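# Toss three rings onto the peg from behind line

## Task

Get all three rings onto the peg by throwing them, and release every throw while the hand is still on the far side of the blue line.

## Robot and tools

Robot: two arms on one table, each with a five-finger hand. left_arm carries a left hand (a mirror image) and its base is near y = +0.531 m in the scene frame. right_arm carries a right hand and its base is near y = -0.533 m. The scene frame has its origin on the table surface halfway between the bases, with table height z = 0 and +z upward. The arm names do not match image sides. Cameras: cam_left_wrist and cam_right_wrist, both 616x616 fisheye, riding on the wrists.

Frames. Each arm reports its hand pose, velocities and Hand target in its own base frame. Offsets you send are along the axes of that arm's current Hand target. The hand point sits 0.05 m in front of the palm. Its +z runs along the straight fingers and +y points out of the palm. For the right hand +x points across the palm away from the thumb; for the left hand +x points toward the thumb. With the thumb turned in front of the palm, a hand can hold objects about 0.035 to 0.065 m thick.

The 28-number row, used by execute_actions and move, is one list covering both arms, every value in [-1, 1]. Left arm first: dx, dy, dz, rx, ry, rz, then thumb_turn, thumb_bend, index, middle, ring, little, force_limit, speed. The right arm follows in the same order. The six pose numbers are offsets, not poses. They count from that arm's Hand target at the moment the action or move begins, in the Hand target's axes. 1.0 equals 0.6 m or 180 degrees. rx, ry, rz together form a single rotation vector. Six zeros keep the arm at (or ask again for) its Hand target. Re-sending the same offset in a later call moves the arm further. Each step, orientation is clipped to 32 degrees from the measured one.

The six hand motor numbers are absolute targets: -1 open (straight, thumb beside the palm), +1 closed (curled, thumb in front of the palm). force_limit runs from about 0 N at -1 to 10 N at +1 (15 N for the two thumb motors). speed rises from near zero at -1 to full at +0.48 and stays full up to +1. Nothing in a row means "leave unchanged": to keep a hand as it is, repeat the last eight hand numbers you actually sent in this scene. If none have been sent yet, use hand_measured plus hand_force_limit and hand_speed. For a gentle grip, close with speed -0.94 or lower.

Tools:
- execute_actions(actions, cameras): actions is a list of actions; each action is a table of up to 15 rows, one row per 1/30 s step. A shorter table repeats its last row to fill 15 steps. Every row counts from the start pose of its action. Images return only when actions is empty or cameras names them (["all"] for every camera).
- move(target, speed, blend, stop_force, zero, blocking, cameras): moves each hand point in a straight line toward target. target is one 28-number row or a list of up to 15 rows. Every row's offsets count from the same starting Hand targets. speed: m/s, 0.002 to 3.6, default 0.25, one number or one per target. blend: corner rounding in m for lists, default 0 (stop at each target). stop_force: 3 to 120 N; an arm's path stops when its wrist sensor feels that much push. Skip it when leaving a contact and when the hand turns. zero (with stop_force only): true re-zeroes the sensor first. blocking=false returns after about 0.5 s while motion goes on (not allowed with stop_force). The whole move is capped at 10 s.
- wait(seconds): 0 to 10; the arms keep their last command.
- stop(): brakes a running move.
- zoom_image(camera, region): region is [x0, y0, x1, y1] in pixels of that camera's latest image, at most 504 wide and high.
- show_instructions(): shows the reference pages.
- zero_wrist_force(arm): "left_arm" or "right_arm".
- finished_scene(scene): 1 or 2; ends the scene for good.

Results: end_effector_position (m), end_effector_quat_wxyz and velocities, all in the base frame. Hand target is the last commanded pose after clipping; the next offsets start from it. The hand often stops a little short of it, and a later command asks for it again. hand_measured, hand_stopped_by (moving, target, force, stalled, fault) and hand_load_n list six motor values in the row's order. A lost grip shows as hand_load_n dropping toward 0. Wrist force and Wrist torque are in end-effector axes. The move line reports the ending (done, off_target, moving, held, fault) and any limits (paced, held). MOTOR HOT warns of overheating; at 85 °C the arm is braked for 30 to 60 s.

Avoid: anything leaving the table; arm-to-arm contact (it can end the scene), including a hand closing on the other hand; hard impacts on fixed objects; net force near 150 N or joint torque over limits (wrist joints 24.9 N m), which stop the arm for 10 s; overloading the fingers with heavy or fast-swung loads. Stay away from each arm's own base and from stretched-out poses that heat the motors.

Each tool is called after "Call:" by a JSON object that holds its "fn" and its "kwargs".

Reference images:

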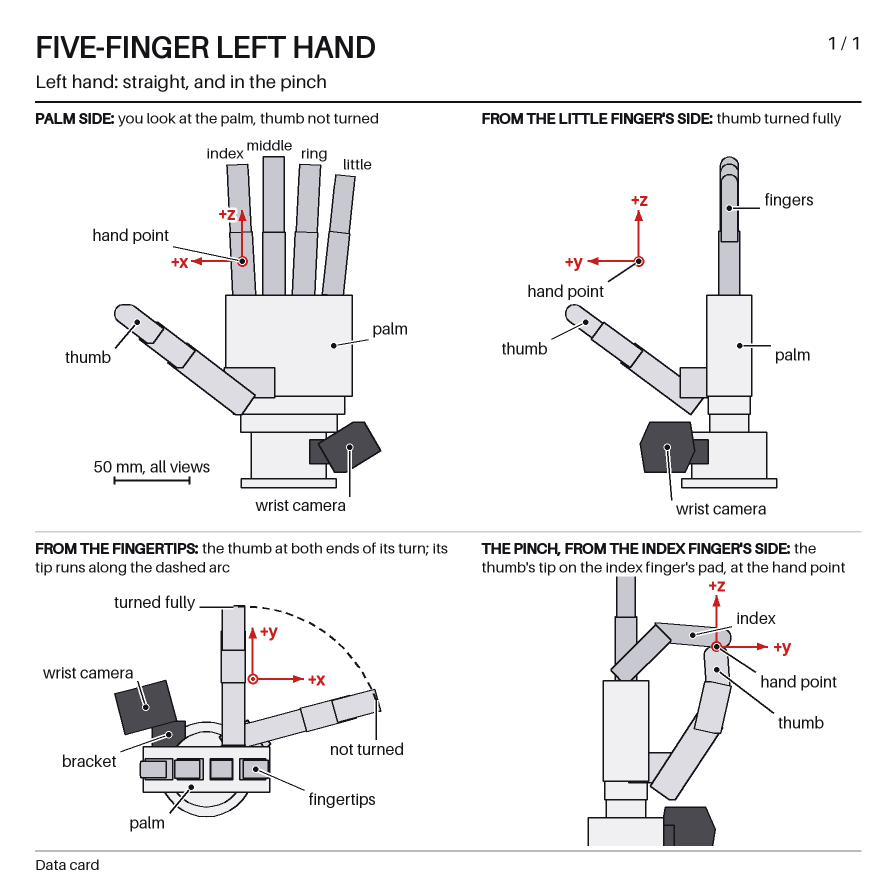

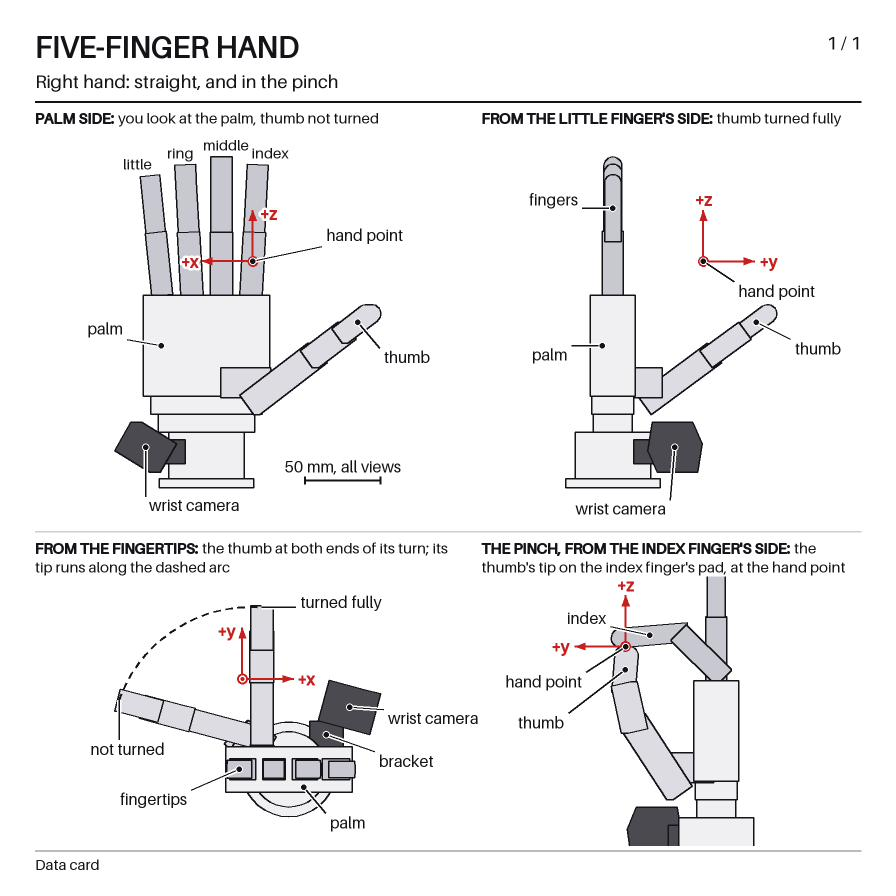

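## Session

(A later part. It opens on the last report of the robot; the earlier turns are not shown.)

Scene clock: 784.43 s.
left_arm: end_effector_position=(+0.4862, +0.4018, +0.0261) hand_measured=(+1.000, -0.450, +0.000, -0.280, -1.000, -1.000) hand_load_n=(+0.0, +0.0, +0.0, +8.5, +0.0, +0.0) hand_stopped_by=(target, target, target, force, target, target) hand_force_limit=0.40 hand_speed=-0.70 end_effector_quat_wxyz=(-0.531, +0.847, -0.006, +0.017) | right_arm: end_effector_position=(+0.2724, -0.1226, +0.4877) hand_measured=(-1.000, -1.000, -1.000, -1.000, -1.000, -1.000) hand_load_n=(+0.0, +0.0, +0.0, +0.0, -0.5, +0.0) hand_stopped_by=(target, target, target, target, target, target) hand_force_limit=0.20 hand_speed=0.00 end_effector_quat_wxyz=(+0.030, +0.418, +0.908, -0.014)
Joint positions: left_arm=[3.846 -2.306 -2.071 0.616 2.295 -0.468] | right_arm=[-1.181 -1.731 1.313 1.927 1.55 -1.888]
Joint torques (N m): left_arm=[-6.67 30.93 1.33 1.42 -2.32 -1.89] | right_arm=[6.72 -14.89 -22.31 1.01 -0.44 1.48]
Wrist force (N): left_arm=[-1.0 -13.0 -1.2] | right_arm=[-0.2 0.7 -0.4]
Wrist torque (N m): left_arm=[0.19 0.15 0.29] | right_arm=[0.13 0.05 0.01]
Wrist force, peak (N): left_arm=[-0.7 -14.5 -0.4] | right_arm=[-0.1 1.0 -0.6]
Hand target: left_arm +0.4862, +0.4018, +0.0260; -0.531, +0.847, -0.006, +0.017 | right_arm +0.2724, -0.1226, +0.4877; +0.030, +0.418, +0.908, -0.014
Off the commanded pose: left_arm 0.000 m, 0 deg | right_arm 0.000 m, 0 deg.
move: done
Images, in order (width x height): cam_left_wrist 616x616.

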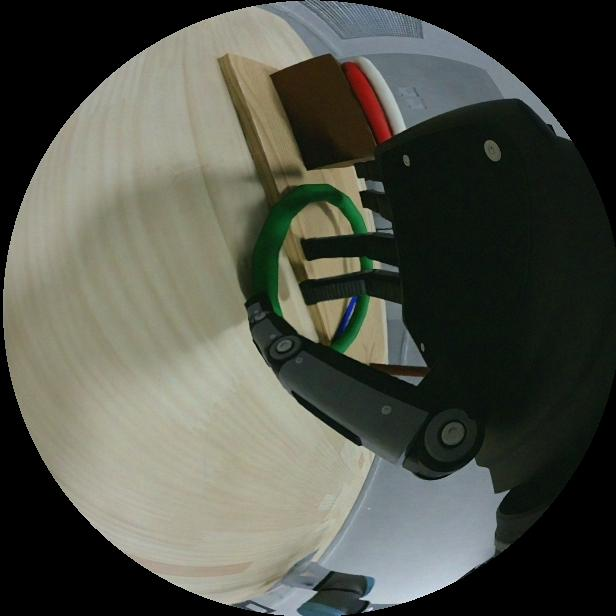

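Call:
{"fn": "move", "kwargs": {"target": [0,0,0,0,0,0,1,-0.45,-0.3,-0.6,-1,-1,0.4,-0.5,0,0,0,0,0,0,-1,-1,-1,-1,-1,-1,0.2,0], "speed": 0.04, "cameras": ["cam_left_wrist"]}}

Call:
{"fn": "zoom_image", "kwargs": {"camera": "cam_left_wrist", "region": [210, 150, 390, 350]}}

Scene clock: 792.77 s.
left_arm: end_effector_position=(+0.4862, +0.4018, +0.0259) hand_measured=(+1.000, -0.450, -0.300, -0.600, -1.000, -1.000) hand_load_n=(+0.0, +0.0, +0.0, +0.0, +0.0, +0.0) hand_stopped_by=(target, target, target, target, target, target) hand_force_limit=0.40 hand_speed=-0.50 end_effector_quat_wxyz=(-0.531, +0.847, -0.006, +0.017) | right_arm: end_effector_position=(+0.2724, -0.1226, +0.4877) hand_measured=(-1.000, -1.000, -1.000, -1.000, -1.000, -1.000) hand_load_n=(+0.0, +0.0, +0.0, +0.0, +0.0, +0.0) hand_stopped_by=(target, target, target, target, target, target) hand_force_limit=0.20 hand_speed=0.00 end_effector_quat_wxyz=(+0.030, +0.418, +0.908, -0.014)
Joint positions: left_arm=[3.846 -2.306 -2.071 0.616 2.295 -0.468] | right_arm=[-1.181 -1.731 1.313 1.927 1.55 -1.888]
Joint torques (N m): left_arm=[-2.89 44.39 10.1 1.77 1.85 2.03] | right_arm=[7.1 -15 -21.99 1.15 -0.41 1.47]
Wrist force (N): left_arm=[-1.1 0.5 -0.2] | right_arm=[-0.2 0.8 -0.4]
Wrist torque (N m): left_arm=[0.09 0.26 -0.06] | right_arm=[0.14 0.04 0.01]
Wrist force, peak (N): left_arm=[-1.3 -13.7 -1.6] | right_arm=[-0.5 0.9 -0.5]
Hand target: left_arm +0.4862, +0.4018, +0.0260; -0.531, +0.847, -0.006, +0.017 | right_arm +0.2724, -0.1226, +0.4877; +0.030, +0.418, +0.908, -0.014
Off the commanded pose: left_arm 0.000 m, 0 deg | right_arm 0.000 m, 0 deg.
move: done
Images, in order (width x height): cam_left_wrist 616x616.

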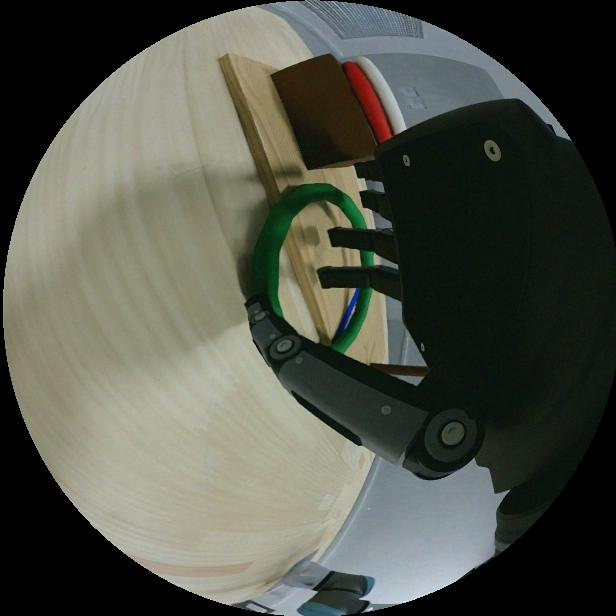

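Scaled by 2.520 from the camera's 616x616 image, which has a finer 880x880 frame.

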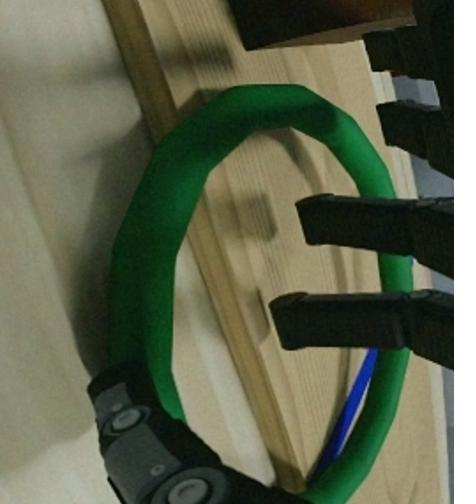

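Call:
{"fn": "move", "kwargs": {"target": [0,0,0,0,0,0,1,-0.8,-0.3,-0.6,-1,-1,0.4,-0.7,0,0,0,0,0,0,-1,-1,-1,-1,-1,-1,0.2,0], "speed": 0.04, "cameras": ["cam_left_wrist"]}}

Call:
{"fn": "zoom_image", "kwargs": {"camera": "cam_left_wrist", "region": [210, 150, 390, 350]}}

Scene clock: 812.30 s.
left_arm: end_effector_position=(+0.4862, +0.4019, +0.0261) hand_measured=(+1.000, -0.794, -0.300, -0.600, -1.000, -1.000) hand_load_n=(-0.5, -6.5, +0.0, -0.5, +0.0, +0.0) hand_stopped_by=(target, target, target, target, target, target) hand_force_limit=0.40 hand_speed=-0.70 end_effector_quat_wxyz=(-0.531, +0.847, -0.006, +0.017) | right_arm: end_effector_position=(+0.2724, -0.1226, +0.4877) hand_measured=(-1.000, -1.000, -1.000, -1.000, -1.000, -1.000) hand_load_n=(+0.0, +0.0, +0.0, +0.0, +0.0, +0.0) hand_stopped_by=(target, target, target, target, target, target) hand_force_limit=0.20 hand_speed=0.00 end_effector_quat_wxyz=(+0.030, +0.418, +0.908, -0.014)
Joint positions: left_arm=[3.846 -2.306 -2.071 0.616 2.295 -0.468] | right_arm=[-1.181 -1.731 1.313 1.927 1.55 -1.888]
Joint torques (N m): left_arm=[3.56 46.5 13.33 3.15 0.24 0.95] | right_arm=[7.2 -14.83 -22.1 1.13 -0.45 1.42]
Wrist force (N): left_arm=[-0.9 -9.1 0.0] | right_arm=[-0.1 0.8 -0.5]
Wrist torque (N m): left_arm=[-0.37 0.28 0.09] | right_arm=[0.15 0.04 0.01]
Wrist force, peak (N): left_arm=[-0.8 -10.0 0.3] | right_arm=[0.0 1.0 -0.7]
Hand target: left_arm +0.4862, +0.4018, +0.0260; -0.531, +0.847, -0.006, +0.017 | right_arm +0.2724, -0.1226, +0.4877; +0.030, +0.418, +0.908, -0.014
Off the commanded pose: left_arm 0.000 m, 0 deg | right_arm 0.000 m, 0 deg.
move: done
Images, in order (width x height): cam_left_wrist 616x616.

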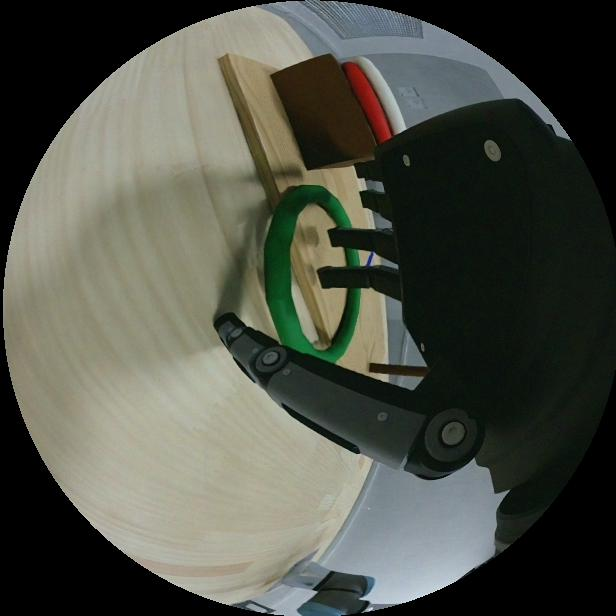

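Scaled by 2.520 from the camera's 616x616 image, which has a finer 880x880 frame.

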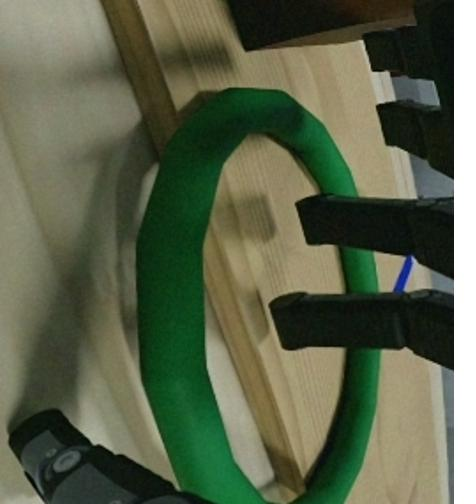

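Call:
{"fn": "move", "kwargs": {"target": [[0,0,0,0,0,0,1,-0.45,-0.3,-0.6,-1,-1,0.4,-0.7,0,0,0,0,0,0,-1,-1,-1,-1,-1,-1,0.2,0],[-0.0001,0.0048,-0.0125,0,0,0,1,-0.45,-0.3,-0.6,-1,-1,0.4,-0.7,0,0,0,0,0,0,-1,-1,-1,-1,-1,-1,0.2,0],[-0.0001,0.0048,-0.0125,0,0,0,1,-0.3,0.0,-0.05,-1,-1,0.4,-0.8,0,0,0,0,0,0,-1,-1,-1,-1,-1,-1,0.2,0]], "speed": 0.04, "cameras": ["cam_left_wrist"]}}

Call:
{"fn": "zoom_image", "kwargs": {"camera": "cam_left_wrist", "region": [210, 150, 390, 350]}}

Scene clock: 830.20 s.
left_arm: end_effector_position=(+0.4859, +0.3938, +0.0267) hand_measured=(+1.000, -0.300, +0.000, -0.050, -1.000, -1.000) hand_load_n=(+0.0, +0.5, +0.0, +0.0, +0.0, +0.0) hand_stopped_by=(target, target, target, target, target, target) hand_force_limit=0.40 hand_speed=-0.80 end_effector_quat_wxyz=(-0.531, +0.847, -0.006, +0.017) | right_arm: end_effector_position=(+0.2724, -0.1226, +0.4877) hand_measured=(-1.000, -1.000, -1.000, -1.000, -1.000, -1.000) hand_load_n=(+0.0, +0.0, +0.0, +0.0, +0.0, +0.0) hand_stopped_by=(target, target, target, target, target, target) hand_force_limit=0.20 hand_speed=0.00 end_effector_quat_wxyz=(+0.030, +0.418, +0.908, -0.014)
Joint positions: left_arm=[3.833 -2.3 -2.084 0.615 2.306 -0.478] | right_arm=[-1.181 -1.731 1.313 1.927 1.55 -1.888]
Joint torques (N m): left_arm=[5.61 30.61 16.37 1.53 -0.58 2.31] | right_arm=[7.12 -14.92 -22.29 1.12 -0.4 1.38]
Wrist force (N): left_arm=[-1.2 0.7 -0.3] | right_arm=[-0.1 0.8 -0.4]
Wrist torque (N m): left_arm=[0.12 0.27 0.05] | right_arm=[0.15 0.05 0.02]
Wrist force, peak (N): left_arm=[-0.9 -9.6 0.0] | right_arm=[-0.3 1.0 -0.4]
Hand target: left_arm +0.4859, +0.3938, +0.0267; -0.531, +0.847, -0.006, +0.017 | right_arm +0.2724, -0.1226, +0.4877; +0.030, +0.418, +0.908, -0.014
Off the commanded pose: left_arm 0.000 m, 0 deg | right_arm 0.000 m, 0 deg.
move: done
Images, in order (width x height): cam_left_wrist 616x616.

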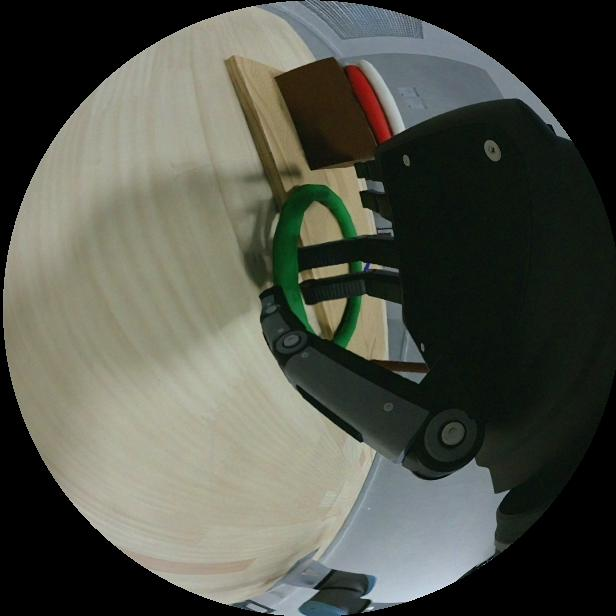

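Scaled by 2.520 from the camera's 616x616 image, which has a finer 880x880 frame.

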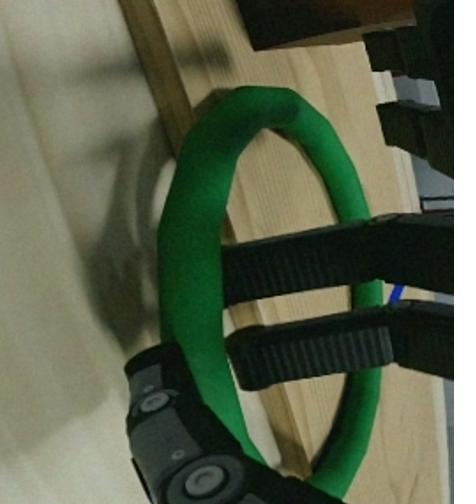

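Call:
{"fn": "move", "kwargs": {"target": [[0,0,0,0,0,0,1,-0.3,0.4,0.4,-1,-1,0.4,-0.9,0,0,0,0,0,0,-1,-1,-1,-1,-1,-1,0.2,0],[0.0013,-0.0454,-0.021,0,0,0,1,-0.3,0.4,0.4,-1,-1,0.4,-0.9,0,0,0,0,0,0,-1,-1,-1,-1,-1,-1,0.2,0]], "speed": 0.04, "cameras": ["cam_left_wrist"]}}

Call:
{"fn": "zoom_image", "kwargs": {"camera": "cam_left_wrist", "region": [210, 150, 390, 350]}}

Scene clock: 838.90 s.
left_arm: end_effector_position=(+0.4860, +0.3943, +0.0568) hand_measured=(+1.000, -0.302, +0.164, +0.086, -1.000, -1.000) hand_load_n=(+0.0, +8.5, +8.5, +7.0, +0.0, +0.0) hand_stopped_by=(target, target, force, force, target, target) hand_force_limit=0.40 hand_speed=-0.90 end_effector_quat_wxyz=(-0.531, +0.847, -0.006, +0.017) end_effector_velocity=(+0.001, +0.000, -0.001) end_effector_angular_velocity=(+0.001, -0.003, -0.001) | right_arm: end_effector_position=(+0.2724, -0.1226, +0.4877) hand_measured=(-1.000, -1.000, -1.000, -1.000, -1.000, -1.000) hand_load_n=(+0.0, +0.0, +0.0, +0.0, +0.0, +0.0) hand_stopped_by=(target, target, target, target, target, target) hand_force_limit=0.20 hand_speed=0.00 end_effector_quat_wxyz=(+0.030, +0.418, +0.908, -0.014)
Joint positions: left_arm=[3.834 -2.224 -2.091 0.547 2.305 -0.477] | right_arm=[-1.181 -1.731 1.313 1.927 1.55 -1.888]
Joint velocities: left_arm=[-0.001 -0.004 0 0.005 -0.001 -0.001] | right_arm=[within noise]
Joint torques (N m): left_arm=[5.06 29.31 6.17 5.01 -0.56 1.17] | right_arm=[7.09 -15.02 -22.12 1.05 -0.47 1.43]
Wrist force (N): left_arm=[-1.4 1.5 0.1] | right_arm=[0.1 0.7 -0.3]
Wrist torque (N m): left_arm=[0.10 0.29 -0.07] | right_arm=[0.13 0.01 0.02]
Wrist force, peak (N): left_arm=[-1.3 2.1 0.4] | right_arm=[-0.1 1.0 -0.7]
Hand target: left_arm +0.4860, +0.3944, +0.0567; -0.531, +0.847, -0.006, +0.017 | right_arm +0.2724, -0.1226, +0.4877; +0.030, +0.418, +0.908, -0.014
Off the commanded pose: left_arm 0.000 m, 0 deg | right_arm 0.000 m, 0 deg.
move: done
Images, in order (width x height): cam_left_wrist 616x616.

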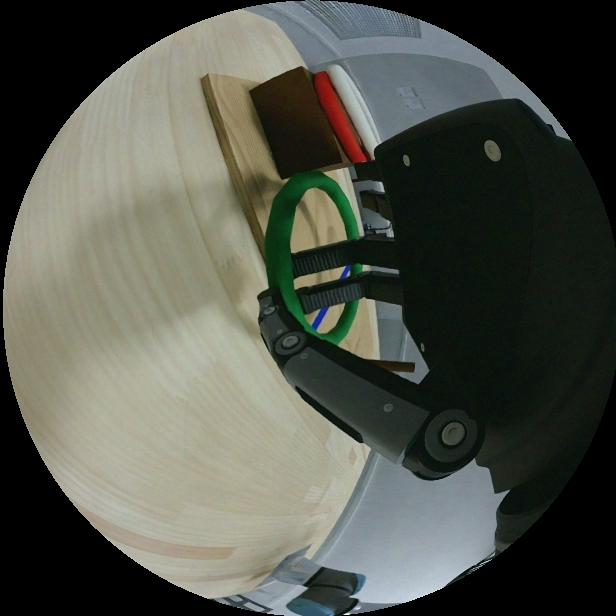

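Scaled by 2.520 from the camera's 616x616 image, which has a finer 880x880 frame.

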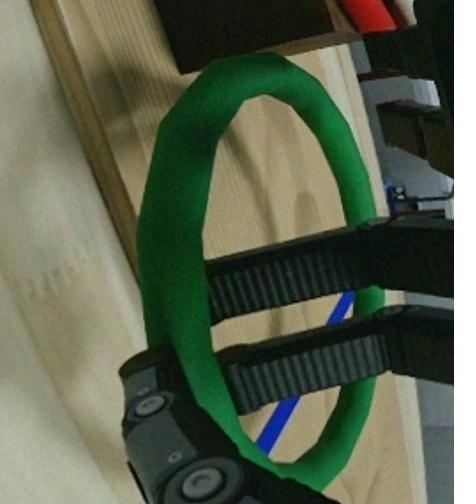

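Call:
{"fn": "move", "kwargs": {"target": [[0,0,0,0,0,0,1,-0.3,0.155,0.077,-1,-1,0.4,-0.9,0,0,0,0,0,0,-1,-1,-1,-1,-1,-1,0.2,0],[0.0063,-0.2268,-0.1051,0,0,0,1,-0.3,0.155,0.077,-1,-1,0.4,-0.9,0,0,0,0,0,0,-1,-1,-1,-1,-1,-1,0.2,0]], "speed": 0.12, "cameras": ["cam_left_wrist"]}}

Call:
{"fn": "zoom_image", "kwargs": {"camera": "cam_left_wrist", "region": [210, 150, 390, 350]}}

Scene clock: 852.20 s.
left_arm: end_effector_position=(+0.4864, +0.3969, +0.2068) hand_measured=(+1.000, -0.300, +0.154, +0.076, -1.000, -1.000) hand_load_n=(+0.0, +0.0, +0.0, +0.0, +0.0, +0.0) hand_stopped_by=(target, target, target, target, target, target) hand_force_limit=0.40 hand_speed=-0.90 end_effector_quat_wxyz=(-0.531, +0.847, -0.006, +0.017) | right_arm: end_effector_position=(+0.2724, -0.1226, +0.4877) hand_measured=(-1.000, -1.000, -1.000, -1.000, -1.000, -1.000) hand_load_n=(+0.0, -0.5, +0.0, +0.0, +0.0, +0.0) hand_stopped_by=(target, target, target, target, target, target) hand_force_limit=0.20 hand_speed=0.00 end_effector_quat_wxyz=(+0.030, +0.418, +0.908, -0.014)
Joint positions: left_arm=[3.837 -1.893 -2.035 0.161 2.302 -0.474] | right_arm=[-1.181 -1.731 1.313 1.927 1.55 -1.888]
Joint torques (N m): left_arm=[2.5 31.38 8.47 2.91 -0.1 -2.4] | right_arm=[6.51 -14.85 -22.07 1.04 -0.39 1.45]
Wrist force (N): left_arm=[-1.2 0.7 -0.3] | right_arm=[-0.1 0.7 -0.5]
Wrist torque (N m): left_arm=[0.14 0.26 -0.06] | right_arm=[0.14 0.04 0.02]
Wrist force, peak (N): left_arm=[-1.2 2.4 0.6] | right_arm=[0.1 1.3 -0.5]
Hand target: left_arm +0.4864, +0.3968, +0.2067; -0.531, +0.847, -0.006, +0.017 | right_arm +0.2724, -0.1226, +0.4877; +0.030, +0.418, +0.908, -0.014
Off the commanded pose: left_arm 0.000 m, 0 deg | right_arm 0.000 m, 0 deg.
move: done
Images, in order (width x height): cam_left_wrist 616x616.

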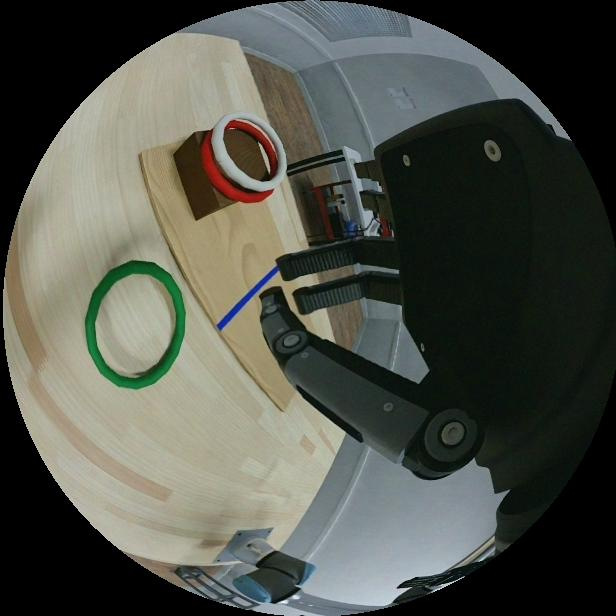

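Scaled by 2.520 from the camera's 616x616 image, which has a finer 880x880 frame.

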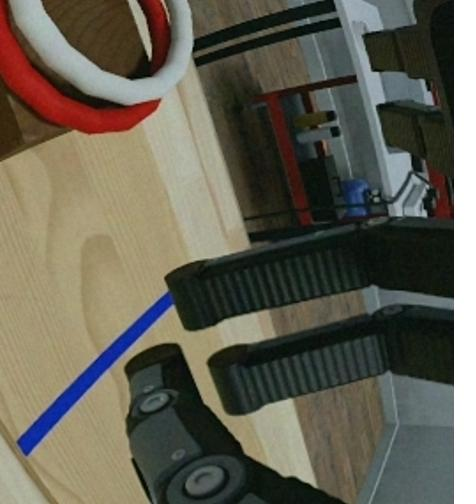

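Call:
{"fn": "move", "kwargs": {"target": [-0.0118,0.2133,-0.116,0.0278,0,0,1,-0.3,-0.15,-0.2,-1,-1,0.1,-0.5,0,0,0,0,0,0,-1,-1,-1,-1,-1,-1,0.2,0], "speed": 0.15, "cameras": ["cam_left_wrist"]}}

Call:
{"fn": "zoom_image", "kwargs": {"camera": "cam_left_wrist", "region": [150, 150, 390, 400]}}

Scene clock: 892.10 s.
left_arm: end_effector_position=(+0.4779, +0.2787, +0.1216) hand_measured=(+1.000, -0.300, -0.150, -0.200, -1.000, -1.000) hand_load_n=(+0.0, +0.0, +0.0, -0.5, +0.0, +0.0) hand_stopped_by=(target, target, target, target, target, target) hand_force_limit=0.10 hand_speed=-0.50 end_effector_quat_wxyz=(-0.567, +0.823, -0.005, +0.017) | right_arm: end_effector_position=(+0.2724, -0.1226, +0.4877) hand_measured=(-1.000, -1.000, -1.000, -1.000, -1.000, -1.000) hand_load_n=(+0.0, +0.0, +0.0, +0.0, +0.0, +0.0) hand_stopped_by=(target, target, target, target, target, target) hand_force_limit=0.20 hand_speed=0.00 end_effector_quat_wxyz=(+0.030, +0.418, +0.908, -0.014)
Joint positions: left_arm=[3.6 -2.037 -2.23 0.451 2.537 -0.606] | right_arm=[-1.181 -1.731 1.313 1.927 1.55 -1.888]
Joint torques (N m): left_arm=[-4.06 42.03 16.02 1.17 0.97 1.93] | right_arm=[7.23 -14.92 -22.59 1.01 -0.4 1.38]
Wrist force (N): left_arm=[-1.4 0.8 -0.2] | right_arm=[-0.1 0.9 -0.4]
Wrist torque (N m): left_arm=[0.14 0.33 -0.13] | right_arm=[0.17 0.03 0.02]
Wrist force, peak (N): left_arm=[-1.5 2.5 -1.0] | right_arm=[0.0 1.2 -0.5]
Hand target: left_arm +0.4779, +0.2786, +0.1217; -0.568, +0.823, -0.005, +0.018 | right_arm +0.2724, -0.1226, +0.4877; +0.030, +0.418, +0.908, -0.014
Off the commanded pose: left_arm 0.000 m, 0 deg | right_arm 0.000 m, 0 deg.
move: done
Images, in order (width x height): cam_left_wrist 616x616.

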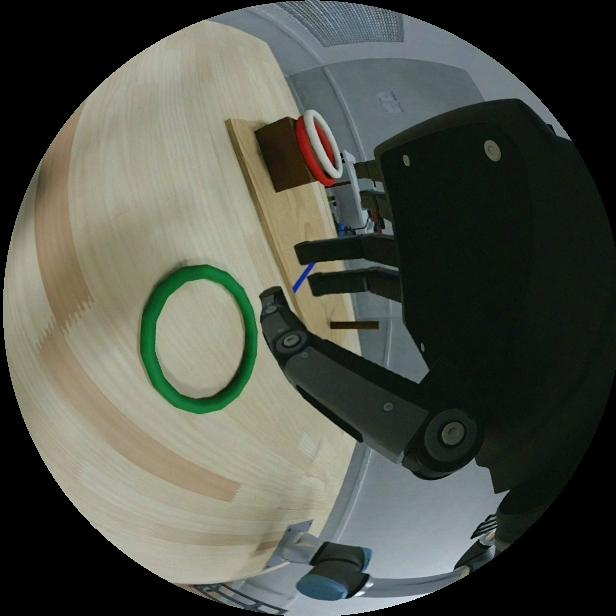

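Scaled by 2.016 from the camera's 616x616 image, which has a finer 880x880 frame.

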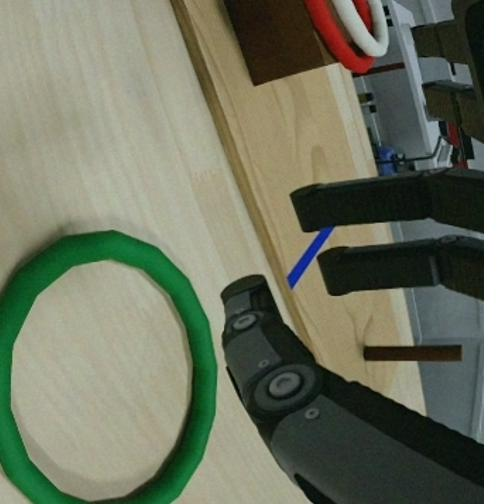

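Call:
{"fn": "wait", "kwargs": {"seconds": 0, "cameras": ["cam_left_wrist"]}}

Scene clock: 971.30 s.
left_arm: end_effector_position=(+0.4779, +0.2786, +0.1217) hand_measured=(+1.000, -0.300, -0.150, -0.200, -1.000, -1.000) hand_load_n=(+0.0, +0.0, +0.0, +0.0, +0.0, +0.0) hand_stopped_by=(target, target, target, target, target, target) hand_force_limit=0.10 hand_speed=-0.50 end_effector_quat_wxyz=(-0.568, +0.823, -0.005, +0.018) | right_arm: end_effector_position=(+0.2724, -0.1226, +0.4877) hand_measured=(-1.000, -1.000, -1.000, -1.000, -1.000, -1.000) hand_load_n=(+0.0, +0.0, +0.0, +0.0, +0.0, +0.0) hand_stopped_by=(target, target, target, target, target, target) hand_force_limit=0.20 hand_speed=0.00 end_effector_quat_wxyz=(+0.030, +0.418, +0.908, -0.014)
Joint positions: left_arm=[3.6 -2.037 -2.23 0.451 2.537 -0.607] | right_arm=[-1.181 -1.731 1.313 1.927 1.55 -1.888]
Joint torques (N m): left_arm=[-4.79 44.74 4.68 4.02 0.21 -1.97] | right_arm=[7.43 -14.84 -22.57 1.07 -0.48 1.45]
Wrist force (N): left_arm=[-1.5 1.0 -0.4] | right_arm=[-0.2 0.6 -0.4]
Wrist torque (N m): left_arm=[0.18 0.32 -0.14] | right_arm=[0.12 0.05 0.00]
Wrist force, peak (N): left_arm=[-1.7 1.1 -0.3] | right_arm=[-0.3 1.2 -0.6]
Hand target: left_arm +0.4779, +0.2786, +0.1217; -0.568, +0.823, -0.005, +0.018 | right_arm +0.2724, -0.1226, +0.4877; +0.030, +0.418, +0.908, -0.014
Off the commanded pose: left_arm 0.000 m, 0 deg | right_arm 0.000 m, 0 deg.
Images, in order (width x height): cam_left_wrist 616x616.

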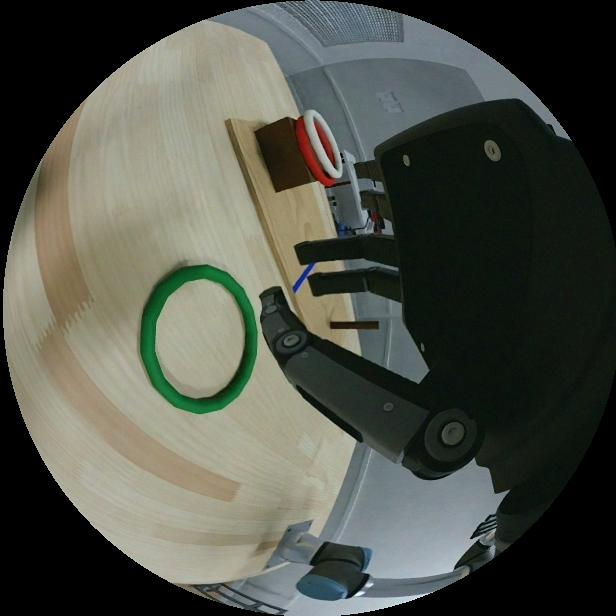

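Call:
{"fn": "move", "kwargs": {"target": [0.0386,0.1051,-0.0418,0,0,0,1,-0.3,-0.15,-0.2,-1,-1,0.1,-0.5,0,0,0,0,0,0,-1,-1,-1,-1,-1,-1,0.2,0], "speed": 0.15, "cameras": ["cam_left_wrist"]}}

Scene clock: 996.27 s.
left_arm: end_effector_position=(+0.5009, +0.2322, +0.0722) hand_measured=(+1.000, -0.300, -0.150, -0.200, -1.000, -1.000) hand_load_n=(+0.0, +0.0, +0.0, -0.5, +0.0, +0.0) hand_stopped_by=(target, target, target, target, target, target) hand_force_limit=0.10 hand_speed=-0.50 end_effector_quat_wxyz=(-0.568, +0.823, -0.005, +0.017) | right_arm: end_effector_position=(+0.2724, -0.1226, +0.4877) hand_measured=(-1.000, -1.000, -1.000, -1.000, -1.000, -1.000) hand_load_n=(+0.0, +0.0, +0.0, +0.0, +0.0, +0.0) hand_stopped_by=(target, target, target, target, target, target) hand_force_limit=0.20 hand_speed=0.00 end_effector_quat_wxyz=(+0.030, +0.418, +0.908, -0.014)
Joint positions: left_arm=[3.48 -2.159 -2.205 0.419 2.626 -0.759] | right_arm=[-1.181 -1.731 1.313 1.927 1.55 -1.888]
Joint torques (N m): left_arm=[-4.33 40.46 0.43 4.83 0.59 0.87] | right_arm=[7.07 -15.53 -22.37 1.03 -0.58 1.44]
Wrist force (N): left_arm=[-1.4 0.9 -0.5] | right_arm=[-0.1 0.8 -0.2]
Wrist torque (N m): left_arm=[0.19 0.30 -0.14] | right_arm=[0.13 0.04 0.01]
Wrist force, peak (N): left_arm=[-1.0 2.4 -0.9] | right_arm=[-0.2 1.0 -0.7]
Hand target: left_arm +0.5009, +0.2321, +0.0722; -0.568, +0.823, -0.005, +0.018 | right_arm +0.2724, -0.1226, +0.4877; +0.030, +0.418, +0.908, -0.014
Off the commanded pose: left_arm 0.000 m, 0 deg | right_arm 0.000 m, 0 deg.
move: done
Images, in order (width x height): cam_left_wrist 616x616.

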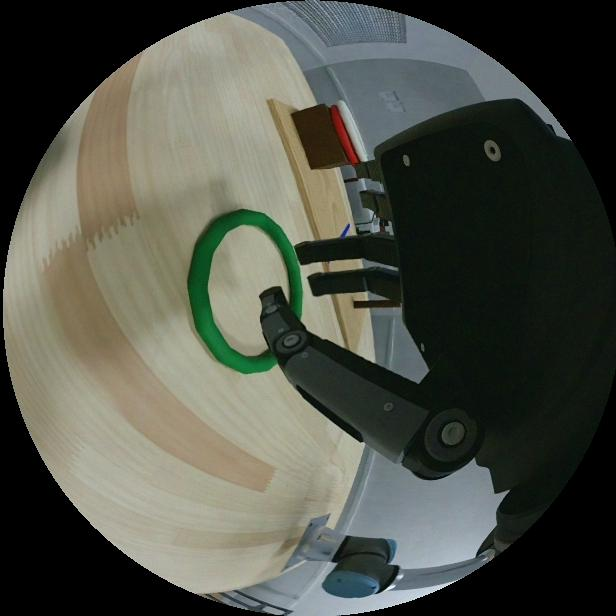

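Call:
{"fn": "move", "kwargs": {"target": [0.0013,0.047,0.0171,0,0,0,1,-0.3,-0.15,-0.2,-1,-1,0.1,-0.5,0,0,0,0,0,0,-1,-1,-1,-1,-1,-1,0.2,0], "speed": 0.1, "stop_force": 4, "cameras": ["cam_left_wrist"]}}

Scene clock: 1018.87 s.
left_arm: end_effector_position=(+0.5024, +0.2317, +0.0422) hand_measured=(+1.000, -0.300, -0.150, -0.200, -1.000, -1.000) hand_load_n=(+0.0, +0.0, +0.0, +0.0, +0.0, +0.0) hand_stopped_by=(target, target, target, target, target, target) hand_force_limit=0.10 hand_speed=-0.50 end_effector_quat_wxyz=(-0.568, +0.823, -0.005, +0.017) | right_arm: end_effector_position=(+0.2724, -0.1226, +0.4877) hand_measured=(-1.000, -1.000, -1.000, -1.000, -1.000, -1.000) hand_load_n=(+0.0, +0.0, +0.0, +0.0, +0.0, +0.0) hand_stopped_by=(target, target, target, target, target, target) hand_force_limit=0.20 hand_speed=0.00 end_effector_quat_wxyz=(+0.030, +0.418, +0.908, -0.014)
Joint positions: left_arm=[3.477 -2.243 -2.195 0.49 2.627 -0.762] | right_arm=[-1.181 -1.731 1.313 1.927 1.55 -1.888]
Joint torques (N m): left_arm=[3.52 51.45 -0.19 0.32 -0.03 2.57] | right_arm=[7.02 -14.99 -22.18 1.17 -0.54 1.37]
Wrist force (N): left_arm=[-1.3 0.9 -0.2] | right_arm=[-0.2 0.6 -0.3]
Wrist torque (N m): left_arm=[0.17 0.30 0.00] | right_arm=[0.12 0.05 0.00]
Wrist force, peak (N): left_arm=[-1.3 1.9 -0.3] | right_arm=[-0.2 1.1 -0.7]
Hand target: left_arm +0.5024, +0.2317, +0.0422; -0.568, +0.823, -0.005, +0.018 | right_arm +0.2724, -0.1226, +0.4877; +0.030, +0.418, +0.908, -0.014
Off the commanded pose: left_arm 0.000 m, 0 deg | right_arm 0.000 m, 0 deg.
move: done
Images, in order (width x height): cam_left_wrist 616x616.

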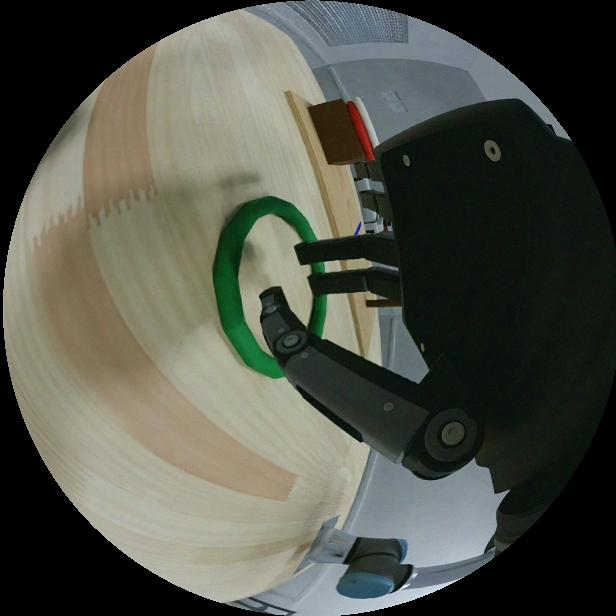

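Call:
{"fn": "move", "kwargs": {"target": [[0.0281,0.011,-0.0282,0,0,0,1,-0.3,-0.15,-0.2,-1,-1,0.1,-0.5,0,0,0,0,0,0,-1,-1,-1,-1,-1,-1,0.2,0],[0.0276,0.0298,-0.0214,0,0,0,1,-0.3,-0.15,-0.2,-1,-1,0.1,-0.5,0,0,0,0,0,0,-1,-1,-1,-1,-1,-1,0.2,0]], "speed": [0.08,0.03], "stop_force": 3, "cameras": ["cam_left_wrist"]}}

Scene clock: 1033.53 s.
left_arm: end_effector_position=(+0.5187, +0.2128, +0.0304) hand_measured=(+1.000, -0.300, -0.150, -0.200, -1.000, -1.000) hand_load_n=(+0.0, +0.0, +0.0, +0.0, +0.0, +0.0) hand_stopped_by=(target, target, target, target, target, target) hand_force_limit=0.10 hand_speed=-0.50 end_effector_quat_wxyz=(-0.568, +0.823, -0.005, +0.018) | right_arm: end_effector_position=(+0.2724, -0.1226, +0.4877) hand_measured=(-1.000, -1.000, -1.000, -1.000, -1.000, -1.000) hand_load_n=(+0.0, +0.0, +0.0, +0.0, +0.0, +0.0) hand_stopped_by=(target, target, target, target, target, target) hand_force_limit=0.20 hand_speed=0.00 end_effector_quat_wxyz=(+0.030, +0.418, +0.908, -0.014)
Joint positions: left_arm=[3.427 -2.27 -2.159 0.412 2.661 -0.841] | right_arm=[-1.181 -1.731 1.313 1.927 1.55 -1.888]
Joint torques (N m): left_arm=[-6.87 52.3 -0.49 0.34 2.36 -0.84] | right_arm=[6.98 -14.89 -22.82 1.06 -0.62 1.45]
Wrist force (N): left_arm=[-1.2 0.8 -0.4] | right_arm=[-0.2 0.9 -0.4]
Wrist torque (N m): left_arm=[0.17 0.28 -0.12] | right_arm=[0.17 0.05 0.01]
Wrist force, peak (N): left_arm=[-2.0 0.8 0.3] | right_arm=[-0.1 1.3 -0.5]
Hand target: left_arm +0.5187, +0.2128, +0.0304; -0.568, +0.823, -0.005, +0.018 | right_arm +0.2724, -0.1226, +0.4877; +0.030, +0.418, +0.908, -0.014
Off the commanded pose: left_arm 0.000 m, 0 deg | right_arm 0.000 m, 0 deg.
move: done
Images, in order (width x height): cam_left_wrist 616x616.

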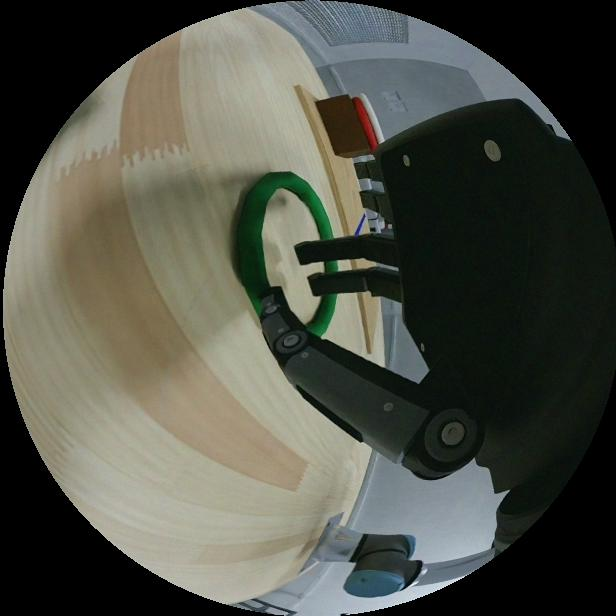

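Call:
{"fn": "move", "kwargs": {"target": [[-0.0001,0.0057,-0.0157,0,0,0,1,-0.3,-0.15,-0.2,-1,-1,0.1,-0.5,0,0,0,0,0,0,-1,-1,-1,-1,-1,-1,0.2,0],[-0.0006,0.0248,-0.0087,0,0,0,1,-0.3,-0.15,-0.2,-1,-1,0.1,-0.5,0,0,0,0,0,0,-1,-1,-1,-1,-1,-1,0.2,0]], "speed": [0.06,0.015], "stop_force": 3, "cameras": ["cam_left_wrist"]}}

Scene clock: 1045.37 s.
left_arm: end_effector_position=(+0.5183, +0.2027, +0.0184) hand_measured=(+1.000, -0.300, -0.150, -0.200, -1.000, -1.000) hand_load_n=(+0.0, +0.0, +0.0, +0.0, +0.0, +0.0) hand_stopped_by=(target, target, target, target, target, target) hand_force_limit=0.10 hand_speed=-0.50 end_effector_quat_wxyz=(-0.568, +0.823, -0.005, +0.018) | right_arm: end_effector_position=(+0.2724, -0.1226, +0.4877) hand_measured=(-1.000, -1.000, -1.000, -1.000, -1.000, -1.000) hand_load_n=(+0.0, +0.0, +0.0, +0.0, -0.5, +0.0) hand_stopped_by=(target, target, target, target, target, target) hand_force_limit=0.20 hand_speed=0.00 end_effector_quat_wxyz=(+0.030, +0.418, +0.908, -0.014)
Joint positions: left_arm=[3.406 -2.295 -2.162 0.407 2.674 -0.877] | right_arm=[-1.181 -1.731 1.313 1.927 1.55 -1.888]
Joint torques (N m): left_arm=[-6.53 52.85 0.97 0.31 2.29 0.94] | right_arm=[7.14 -15.44 -22.24 1.08 -0.58 1.42]
Wrist force (N): left_arm=[-1.2 1.0 -0.5] | right_arm=[-0.1 0.7 -0.4]
Wrist torque (N m): left_arm=[0.20 0.29 -0.11] | right_arm=[0.13 0.04 0.01]
Wrist force, peak (N): left_arm=[-1.3 1.0 -1.2] | right_arm=[-0.2 1.1 -0.7]
Hand target: left_arm +0.5183, +0.2027, +0.0184; -0.568, +0.823, -0.005, +0.018 | right_arm +0.2724, -0.1226, +0.4877; +0.030, +0.418, +0.908, -0.014
Off the commanded pose: left_arm 0.000 m, 0 deg | right_arm 0.000 m, 0 deg.
move: done
Images, in order (width x height): cam_left_wrist 616x616.

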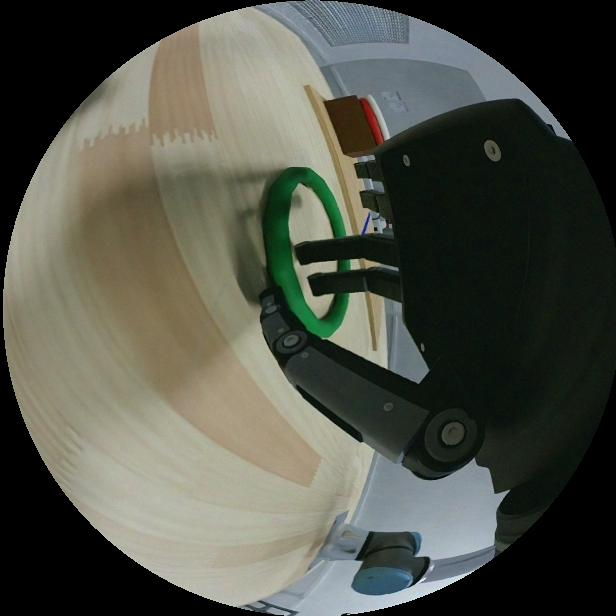

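Call:
{"fn": "move", "kwargs": {"target": [[0,0,0,0,0,0,1,-0.3,0.4,0.4,-1,-1,0.1,-0.9,0,0,0,0,0,0,-1,-1,-1,-1,-1,-1,0.2,0]], "cameras": ["cam_left_wrist"]}}

Call:
{"fn": "zoom_image", "kwargs": {"camera": "cam_left_wrist", "region": [220, 150, 400, 360]}}

Scene clock: 1051.10 s.
left_arm: end_effector_position=(+0.5183, +0.2027, +0.0184) hand_measured=(+1.000, -0.302, +0.164, +0.114, -1.000, -1.000) hand_load_n=(+0.5, +5.0, +5.5, +6.5, +0.0, +0.0) hand_stopped_by=(target, target, force, force, target, target) hand_force_limit=0.10 hand_speed=-0.90 end_effector_quat_wxyz=(-0.568, +0.823, -0.005, +0.018) | right_arm: end_effector_position=(+0.2724, -0.1226, +0.4877) hand_measured=(-1.000, -1.000, -1.000, -1.000, -1.000, -1.000) hand_load_n=(+0.0, +0.0, +0.0, +0.0, +0.0, +0.0) hand_stopped_by=(target, target, target, target, target, target) hand_force_limit=0.20 hand_speed=0.00 end_effector_quat_wxyz=(+0.030, +0.418, +0.908, -0.014)
Joint positions: left_arm=[3.406 -2.295 -2.162 0.407 2.674 -0.877] | right_arm=[-1.181 -1.731 1.313 1.927 1.55 -1.888]
Joint torques (N m): left_arm=[-6.93 51.35 -0.93 0.42 1.91 2.14] | right_arm=[6.86 -15.09 -21.91 1.08 -0.56 1.53]
Wrist force (N): left_arm=[-1.4 -0.9 -0.8] | right_arm=[-0.2 0.7 -0.3]
Wrist torque (N m): left_arm=[0.09 0.32 -0.11] | right_arm=[0.13 0.06 0.00]
Wrist force, peak (N): left_arm=[-1.3 -1.2 -1.2] | right_arm=[0.1 1.2 -0.6]
Hand target: left_arm +0.5183, +0.2027, +0.0184; -0.568, +0.823, -0.005, +0.018 | right_arm +0.2724, -0.1226, +0.4877; +0.030, +0.418, +0.908, -0.014
Off the commanded pose: left_arm 0.000 m, 0 deg | right_arm 0.000 m, 0 deg.
move: done
Images, in order (width x height): cam_left_wrist 616x616.

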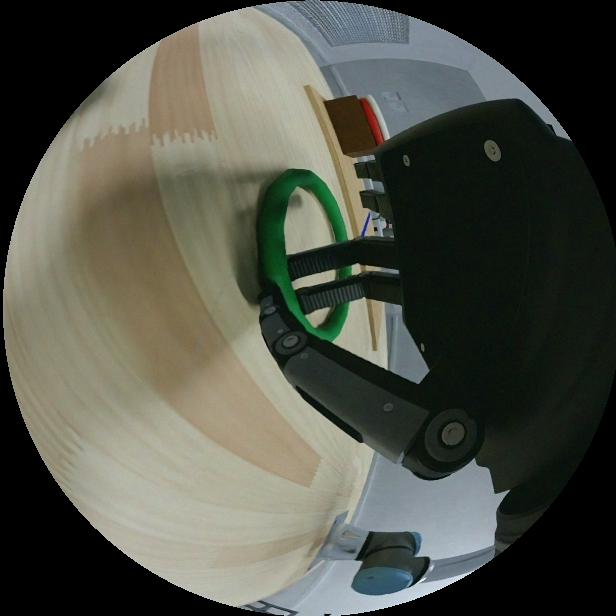

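Scaled by 2.400 from the camera's 616x616 image, which has a finer 880x880 frame.

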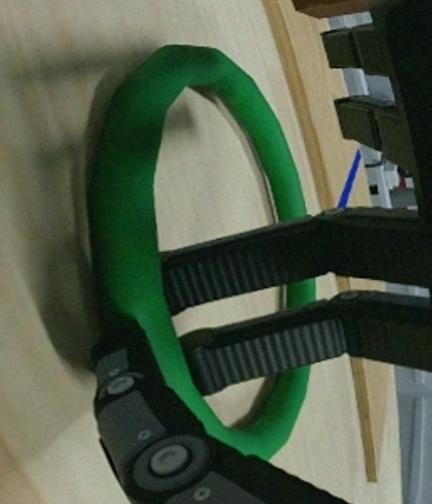

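Call:
{"fn": "move", "kwargs": {"target": [0.0013,-0.047,-0.0171,0,0,0,1,-0.3,0.4,0.4,-1,-1,0.1,-0.9,0,0,0,0,0,0,-1,-1,-1,-1,-1,-1,0.2,0], "speed": 0.05, "cameras": ["cam_left_wrist"]}}

Call:
{"fn": "zoom_image", "kwargs": {"camera": "cam_left_wrist", "region": [220, 150, 400, 360]}}

Scene clock: 1058.60 s.
left_arm: end_effector_position=(+0.5184, +0.2031, +0.0484) hand_measured=(+1.000, -0.302, +0.164, +0.114, -1.000, -1.000) hand_load_n=(+1.0, +3.0, +1.0, +4.0, +0.0, +0.0) hand_stopped_by=(target, target, force, force, target, target) hand_force_limit=0.10 hand_speed=-0.90 end_effector_quat_wxyz=(-0.568, +0.823, -0.005, +0.017) end_effector_velocity=(+0.001, +0.000, -0.001) end_effector_angular_velocity=(-0.001, -0.006, -0.001) | right_arm: end_effector_position=(+0.2724, -0.1226, +0.4877) hand_measured=(-1.000, -1.000, -1.000, -1.000, -1.000, -1.000) hand_load_n=(+0.0, +0.0, +0.0, +0.0, +0.0, +0.0) hand_stopped_by=(target, target, target, target, target, target) hand_force_limit=0.20 hand_speed=0.00 end_effector_quat_wxyz=(+0.030, +0.418, +0.908, -0.014)
Joint positions: left_arm=[3.407 -2.213 -2.172 0.336 2.674 -0.875] | right_arm=[-1.181 -1.731 1.313 1.927 1.55 -1.888]
Joint velocities: left_arm=[0 -0.004 0 0.007 -0.002 -0.002] | right_arm=[within noise]
Joint torques (N m): left_arm=[3.77 26.98 9.35 5 0.04 -2.43] | right_arm=[6.95 -15.33 -22.29 1.15 -0.58 1.38]
Wrist force (N): left_arm=[-1.5 1.3 -0.4] | right_arm=[0.0 0.7 -0.5]
Wrist torque (N m): left_arm=[0.19 0.34 -0.15] | right_arm=[0.15 0.04 0.02]
Wrist force, peak (N): left_arm=[-1.1 2.1 -0.1] | right_arm=[-0.2 1.1 -0.5]
Hand target: left_arm +0.5184, +0.2031, +0.0484; -0.568, +0.823, -0.005, +0.018 | right_arm +0.2724, -0.1226, +0.4877; +0.030, +0.418, +0.908, -0.014
Off the commanded pose: left_arm 0.000 m, 0 deg | right_arm 0.000 m, 0 deg.
move: done
Images, in order (width x height): cam_left_wrist 616x616.

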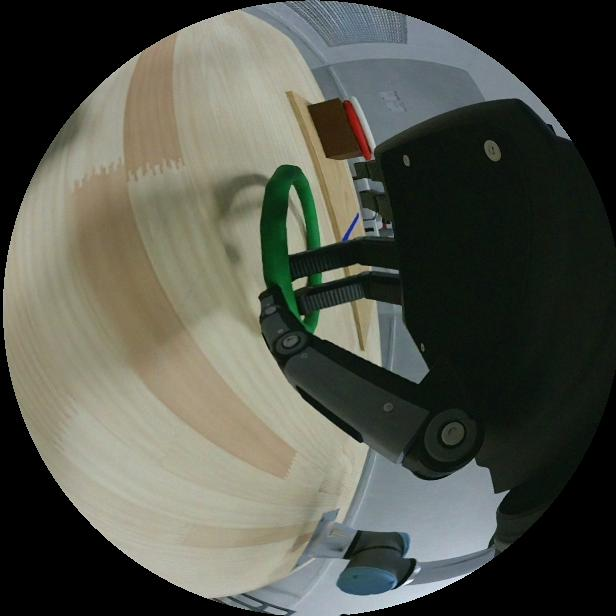

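Scaled by 2.400 from the camera's 616x616 image, which has a finer 880x880 frame.

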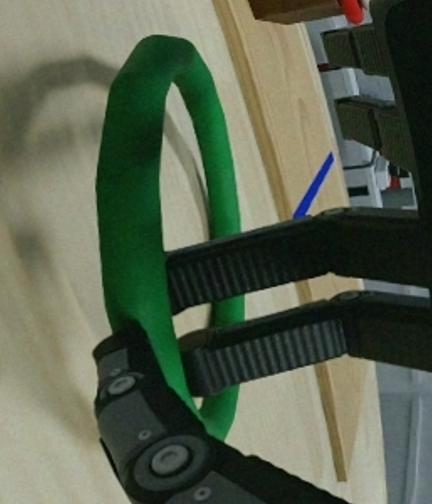

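Call:
{"fn": "move", "kwargs": {"target": [[-0.0012,0.0463,0.0168,0,0,0,1,-0.3,0.4,0.4,-1,-1,0.1,-0.9,0,0,0,0,0,0,-1,-1,-1,-1,-1,-1,0.2,0]], "speed": 0.02, "stop_force": 4}}

Call:
{"fn": "move", "kwargs": {"target": [[0,0,0,0,0,0,1,-0.3,0.45,0.45,-1,-1,0.4,-0.9,0,0,0,0,0,0,-1,-1,-1,-1,-1,-1,0.2,0]], "cameras": ["cam_left_wrist"]}}

Call:
{"fn": "zoom_image", "kwargs": {"camera": "cam_left_wrist", "region": [220, 150, 400, 360]}}

Scene clock: 1092.70 s.
left_arm: end_effector_position=(+0.5184, +0.2027, +0.0225) hand_measured=(+1.000, -0.300, +0.164, +0.114, -1.000, -1.000) hand_load_n=(+0.0, +0.0, +0.5, +0.0, +0.0, +0.0) hand_stopped_by=(target, target, force, force, target, target) hand_force_limit=0.10 hand_speed=-0.90 end_effector_quat_wxyz=(-0.568, +0.823, -0.005, +0.017) | right_arm: end_effector_position=(+0.2724, -0.1226, +0.4877) hand_measured=(-1.000, -1.000, -1.000, -1.000, -1.000, -1.000) hand_load_n=(+0.0, -0.5, +0.0, +0.0, +0.0, +0.0) hand_stopped_by=(target, target, target, target, target, target) hand_force_limit=0.20 hand_speed=0.00 end_effector_quat_wxyz=(+0.030, +0.418, +0.908, -0.014)
Joint positions: left_arm=[3.406 -2.284 -2.163 0.397 2.674 -0.877] | right_arm=[-1.181 -1.731 1.313 1.927 1.55 -1.888]
Joint torques (N m): left_arm=[1.63 51.24 -0.97 3.63 -0.58 1.79] | right_arm=[6.75 -15.19 -22.48 1.08 -0.69 1.45]
Wrist force (N): left_arm=[-1.3 -1.5 -1.1] | right_arm=[-0.1 1.0 -0.3]
Wrist torque (N m): left_arm=[0.10 0.28 0.06] | right_arm=[0.17 0.04 0.02]
Wrist force, peak (N): left_arm=[-1.1 -6.8 -3.3] | right_arm=[-0.3 1.0 -0.9]
Hand target: left_arm +0.5184, +0.2027, +0.0225; -0.568, +0.823, -0.005, +0.017 (not the last commanded pose) | right_arm +0.2724, -0.1226, +0.4877; +0.030, +0.418, +0.908, -0.014
Off the commanded pose: left_arm 0.004 m, 0 deg | right_arm 0.000 m, 0 deg.
move: contact (left_arm)

Scene clock: 1093.33 s.
left_arm: end_effector_position=(+0.5184, +0.2027, +0.0225) hand_measured=(+1.000, -0.302, +0.264, +0.158, -1.000, -1.000) hand_load_n=(-2.0, +5.5, +6.5, +6.0, +0.0, +0.0) hand_stopped_by=(target, target, force, force, target, target) hand_force_limit=0.40 hand_speed=-0.90 end_effector_quat_wxyz=(-0.568, +0.823, -0.005, +0.018) | right_arm: end_effector_position=(+0.2724, -0.1226, +0.4877) hand_measured=(-1.000, -1.000, -1.000, -1.000, -1.000, -1.000) hand_load_n=(+0.0, +0.0, +0.0, +0.0, +0.0, +0.0) hand_stopped_by=(target, target, target, target, target, target) hand_force_limit=0.20 hand_speed=0.00 end_effector_quat_wxyz=(+0.030, +0.418, +0.908, -0.014)
Joint positions: left_arm=[3.406 -2.284 -2.163 0.397 2.674 -0.877] | right_arm=[-1.181 -1.731 1.313 1.927 1.55 -1.888]
Joint torques (N m): left_arm=[3.19 47.15 -0.67 3.73 -0.61 2.23] | right_arm=[7.13 -15.13 -22.2 1.05 -0.58 1.38]
Wrist force (N): left_arm=[-1.1 -7.1 -1.7] | right_arm=[0.0 0.7 -0.4]
Wrist torque (N m): left_arm=[-0.09 0.29 0.11] | right_arm=[0.13 0.03 0.01]
Wrist force, peak (N): left_arm=[-1.0 -7.4 -1.8] | right_arm=[-0.4 1.0 -0.5]
Hand target: left_arm +0.5184, +0.2027, +0.0225; -0.568, +0.823, -0.005, +0.017 | right_arm +0.2724, -0.1226, +0.4877; +0.030, +0.418, +0.908, -0.014
Off the commanded pose: left_arm 0.000 m, 0 deg | right_arm 0.000 m, 0 deg.
move: done
Images, in order (width x height): cam_left_wrist 616x616.

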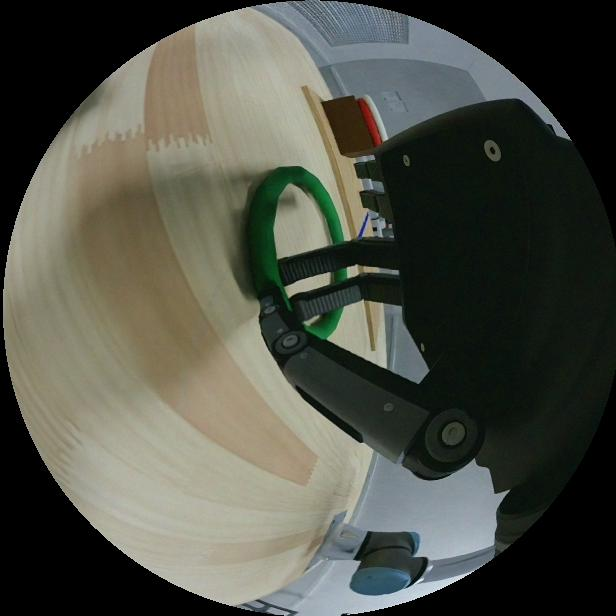

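Scaled by 2.400 from the camera's 616x616 image, which has a finer 880x880 frame.

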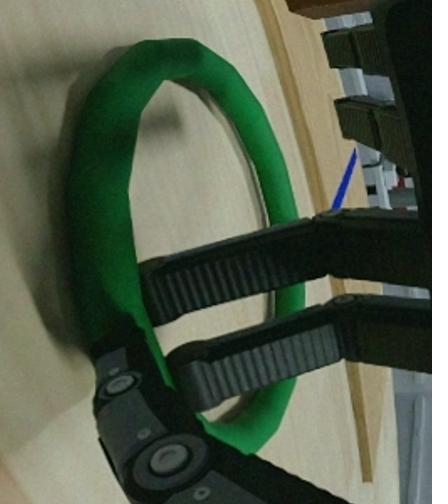

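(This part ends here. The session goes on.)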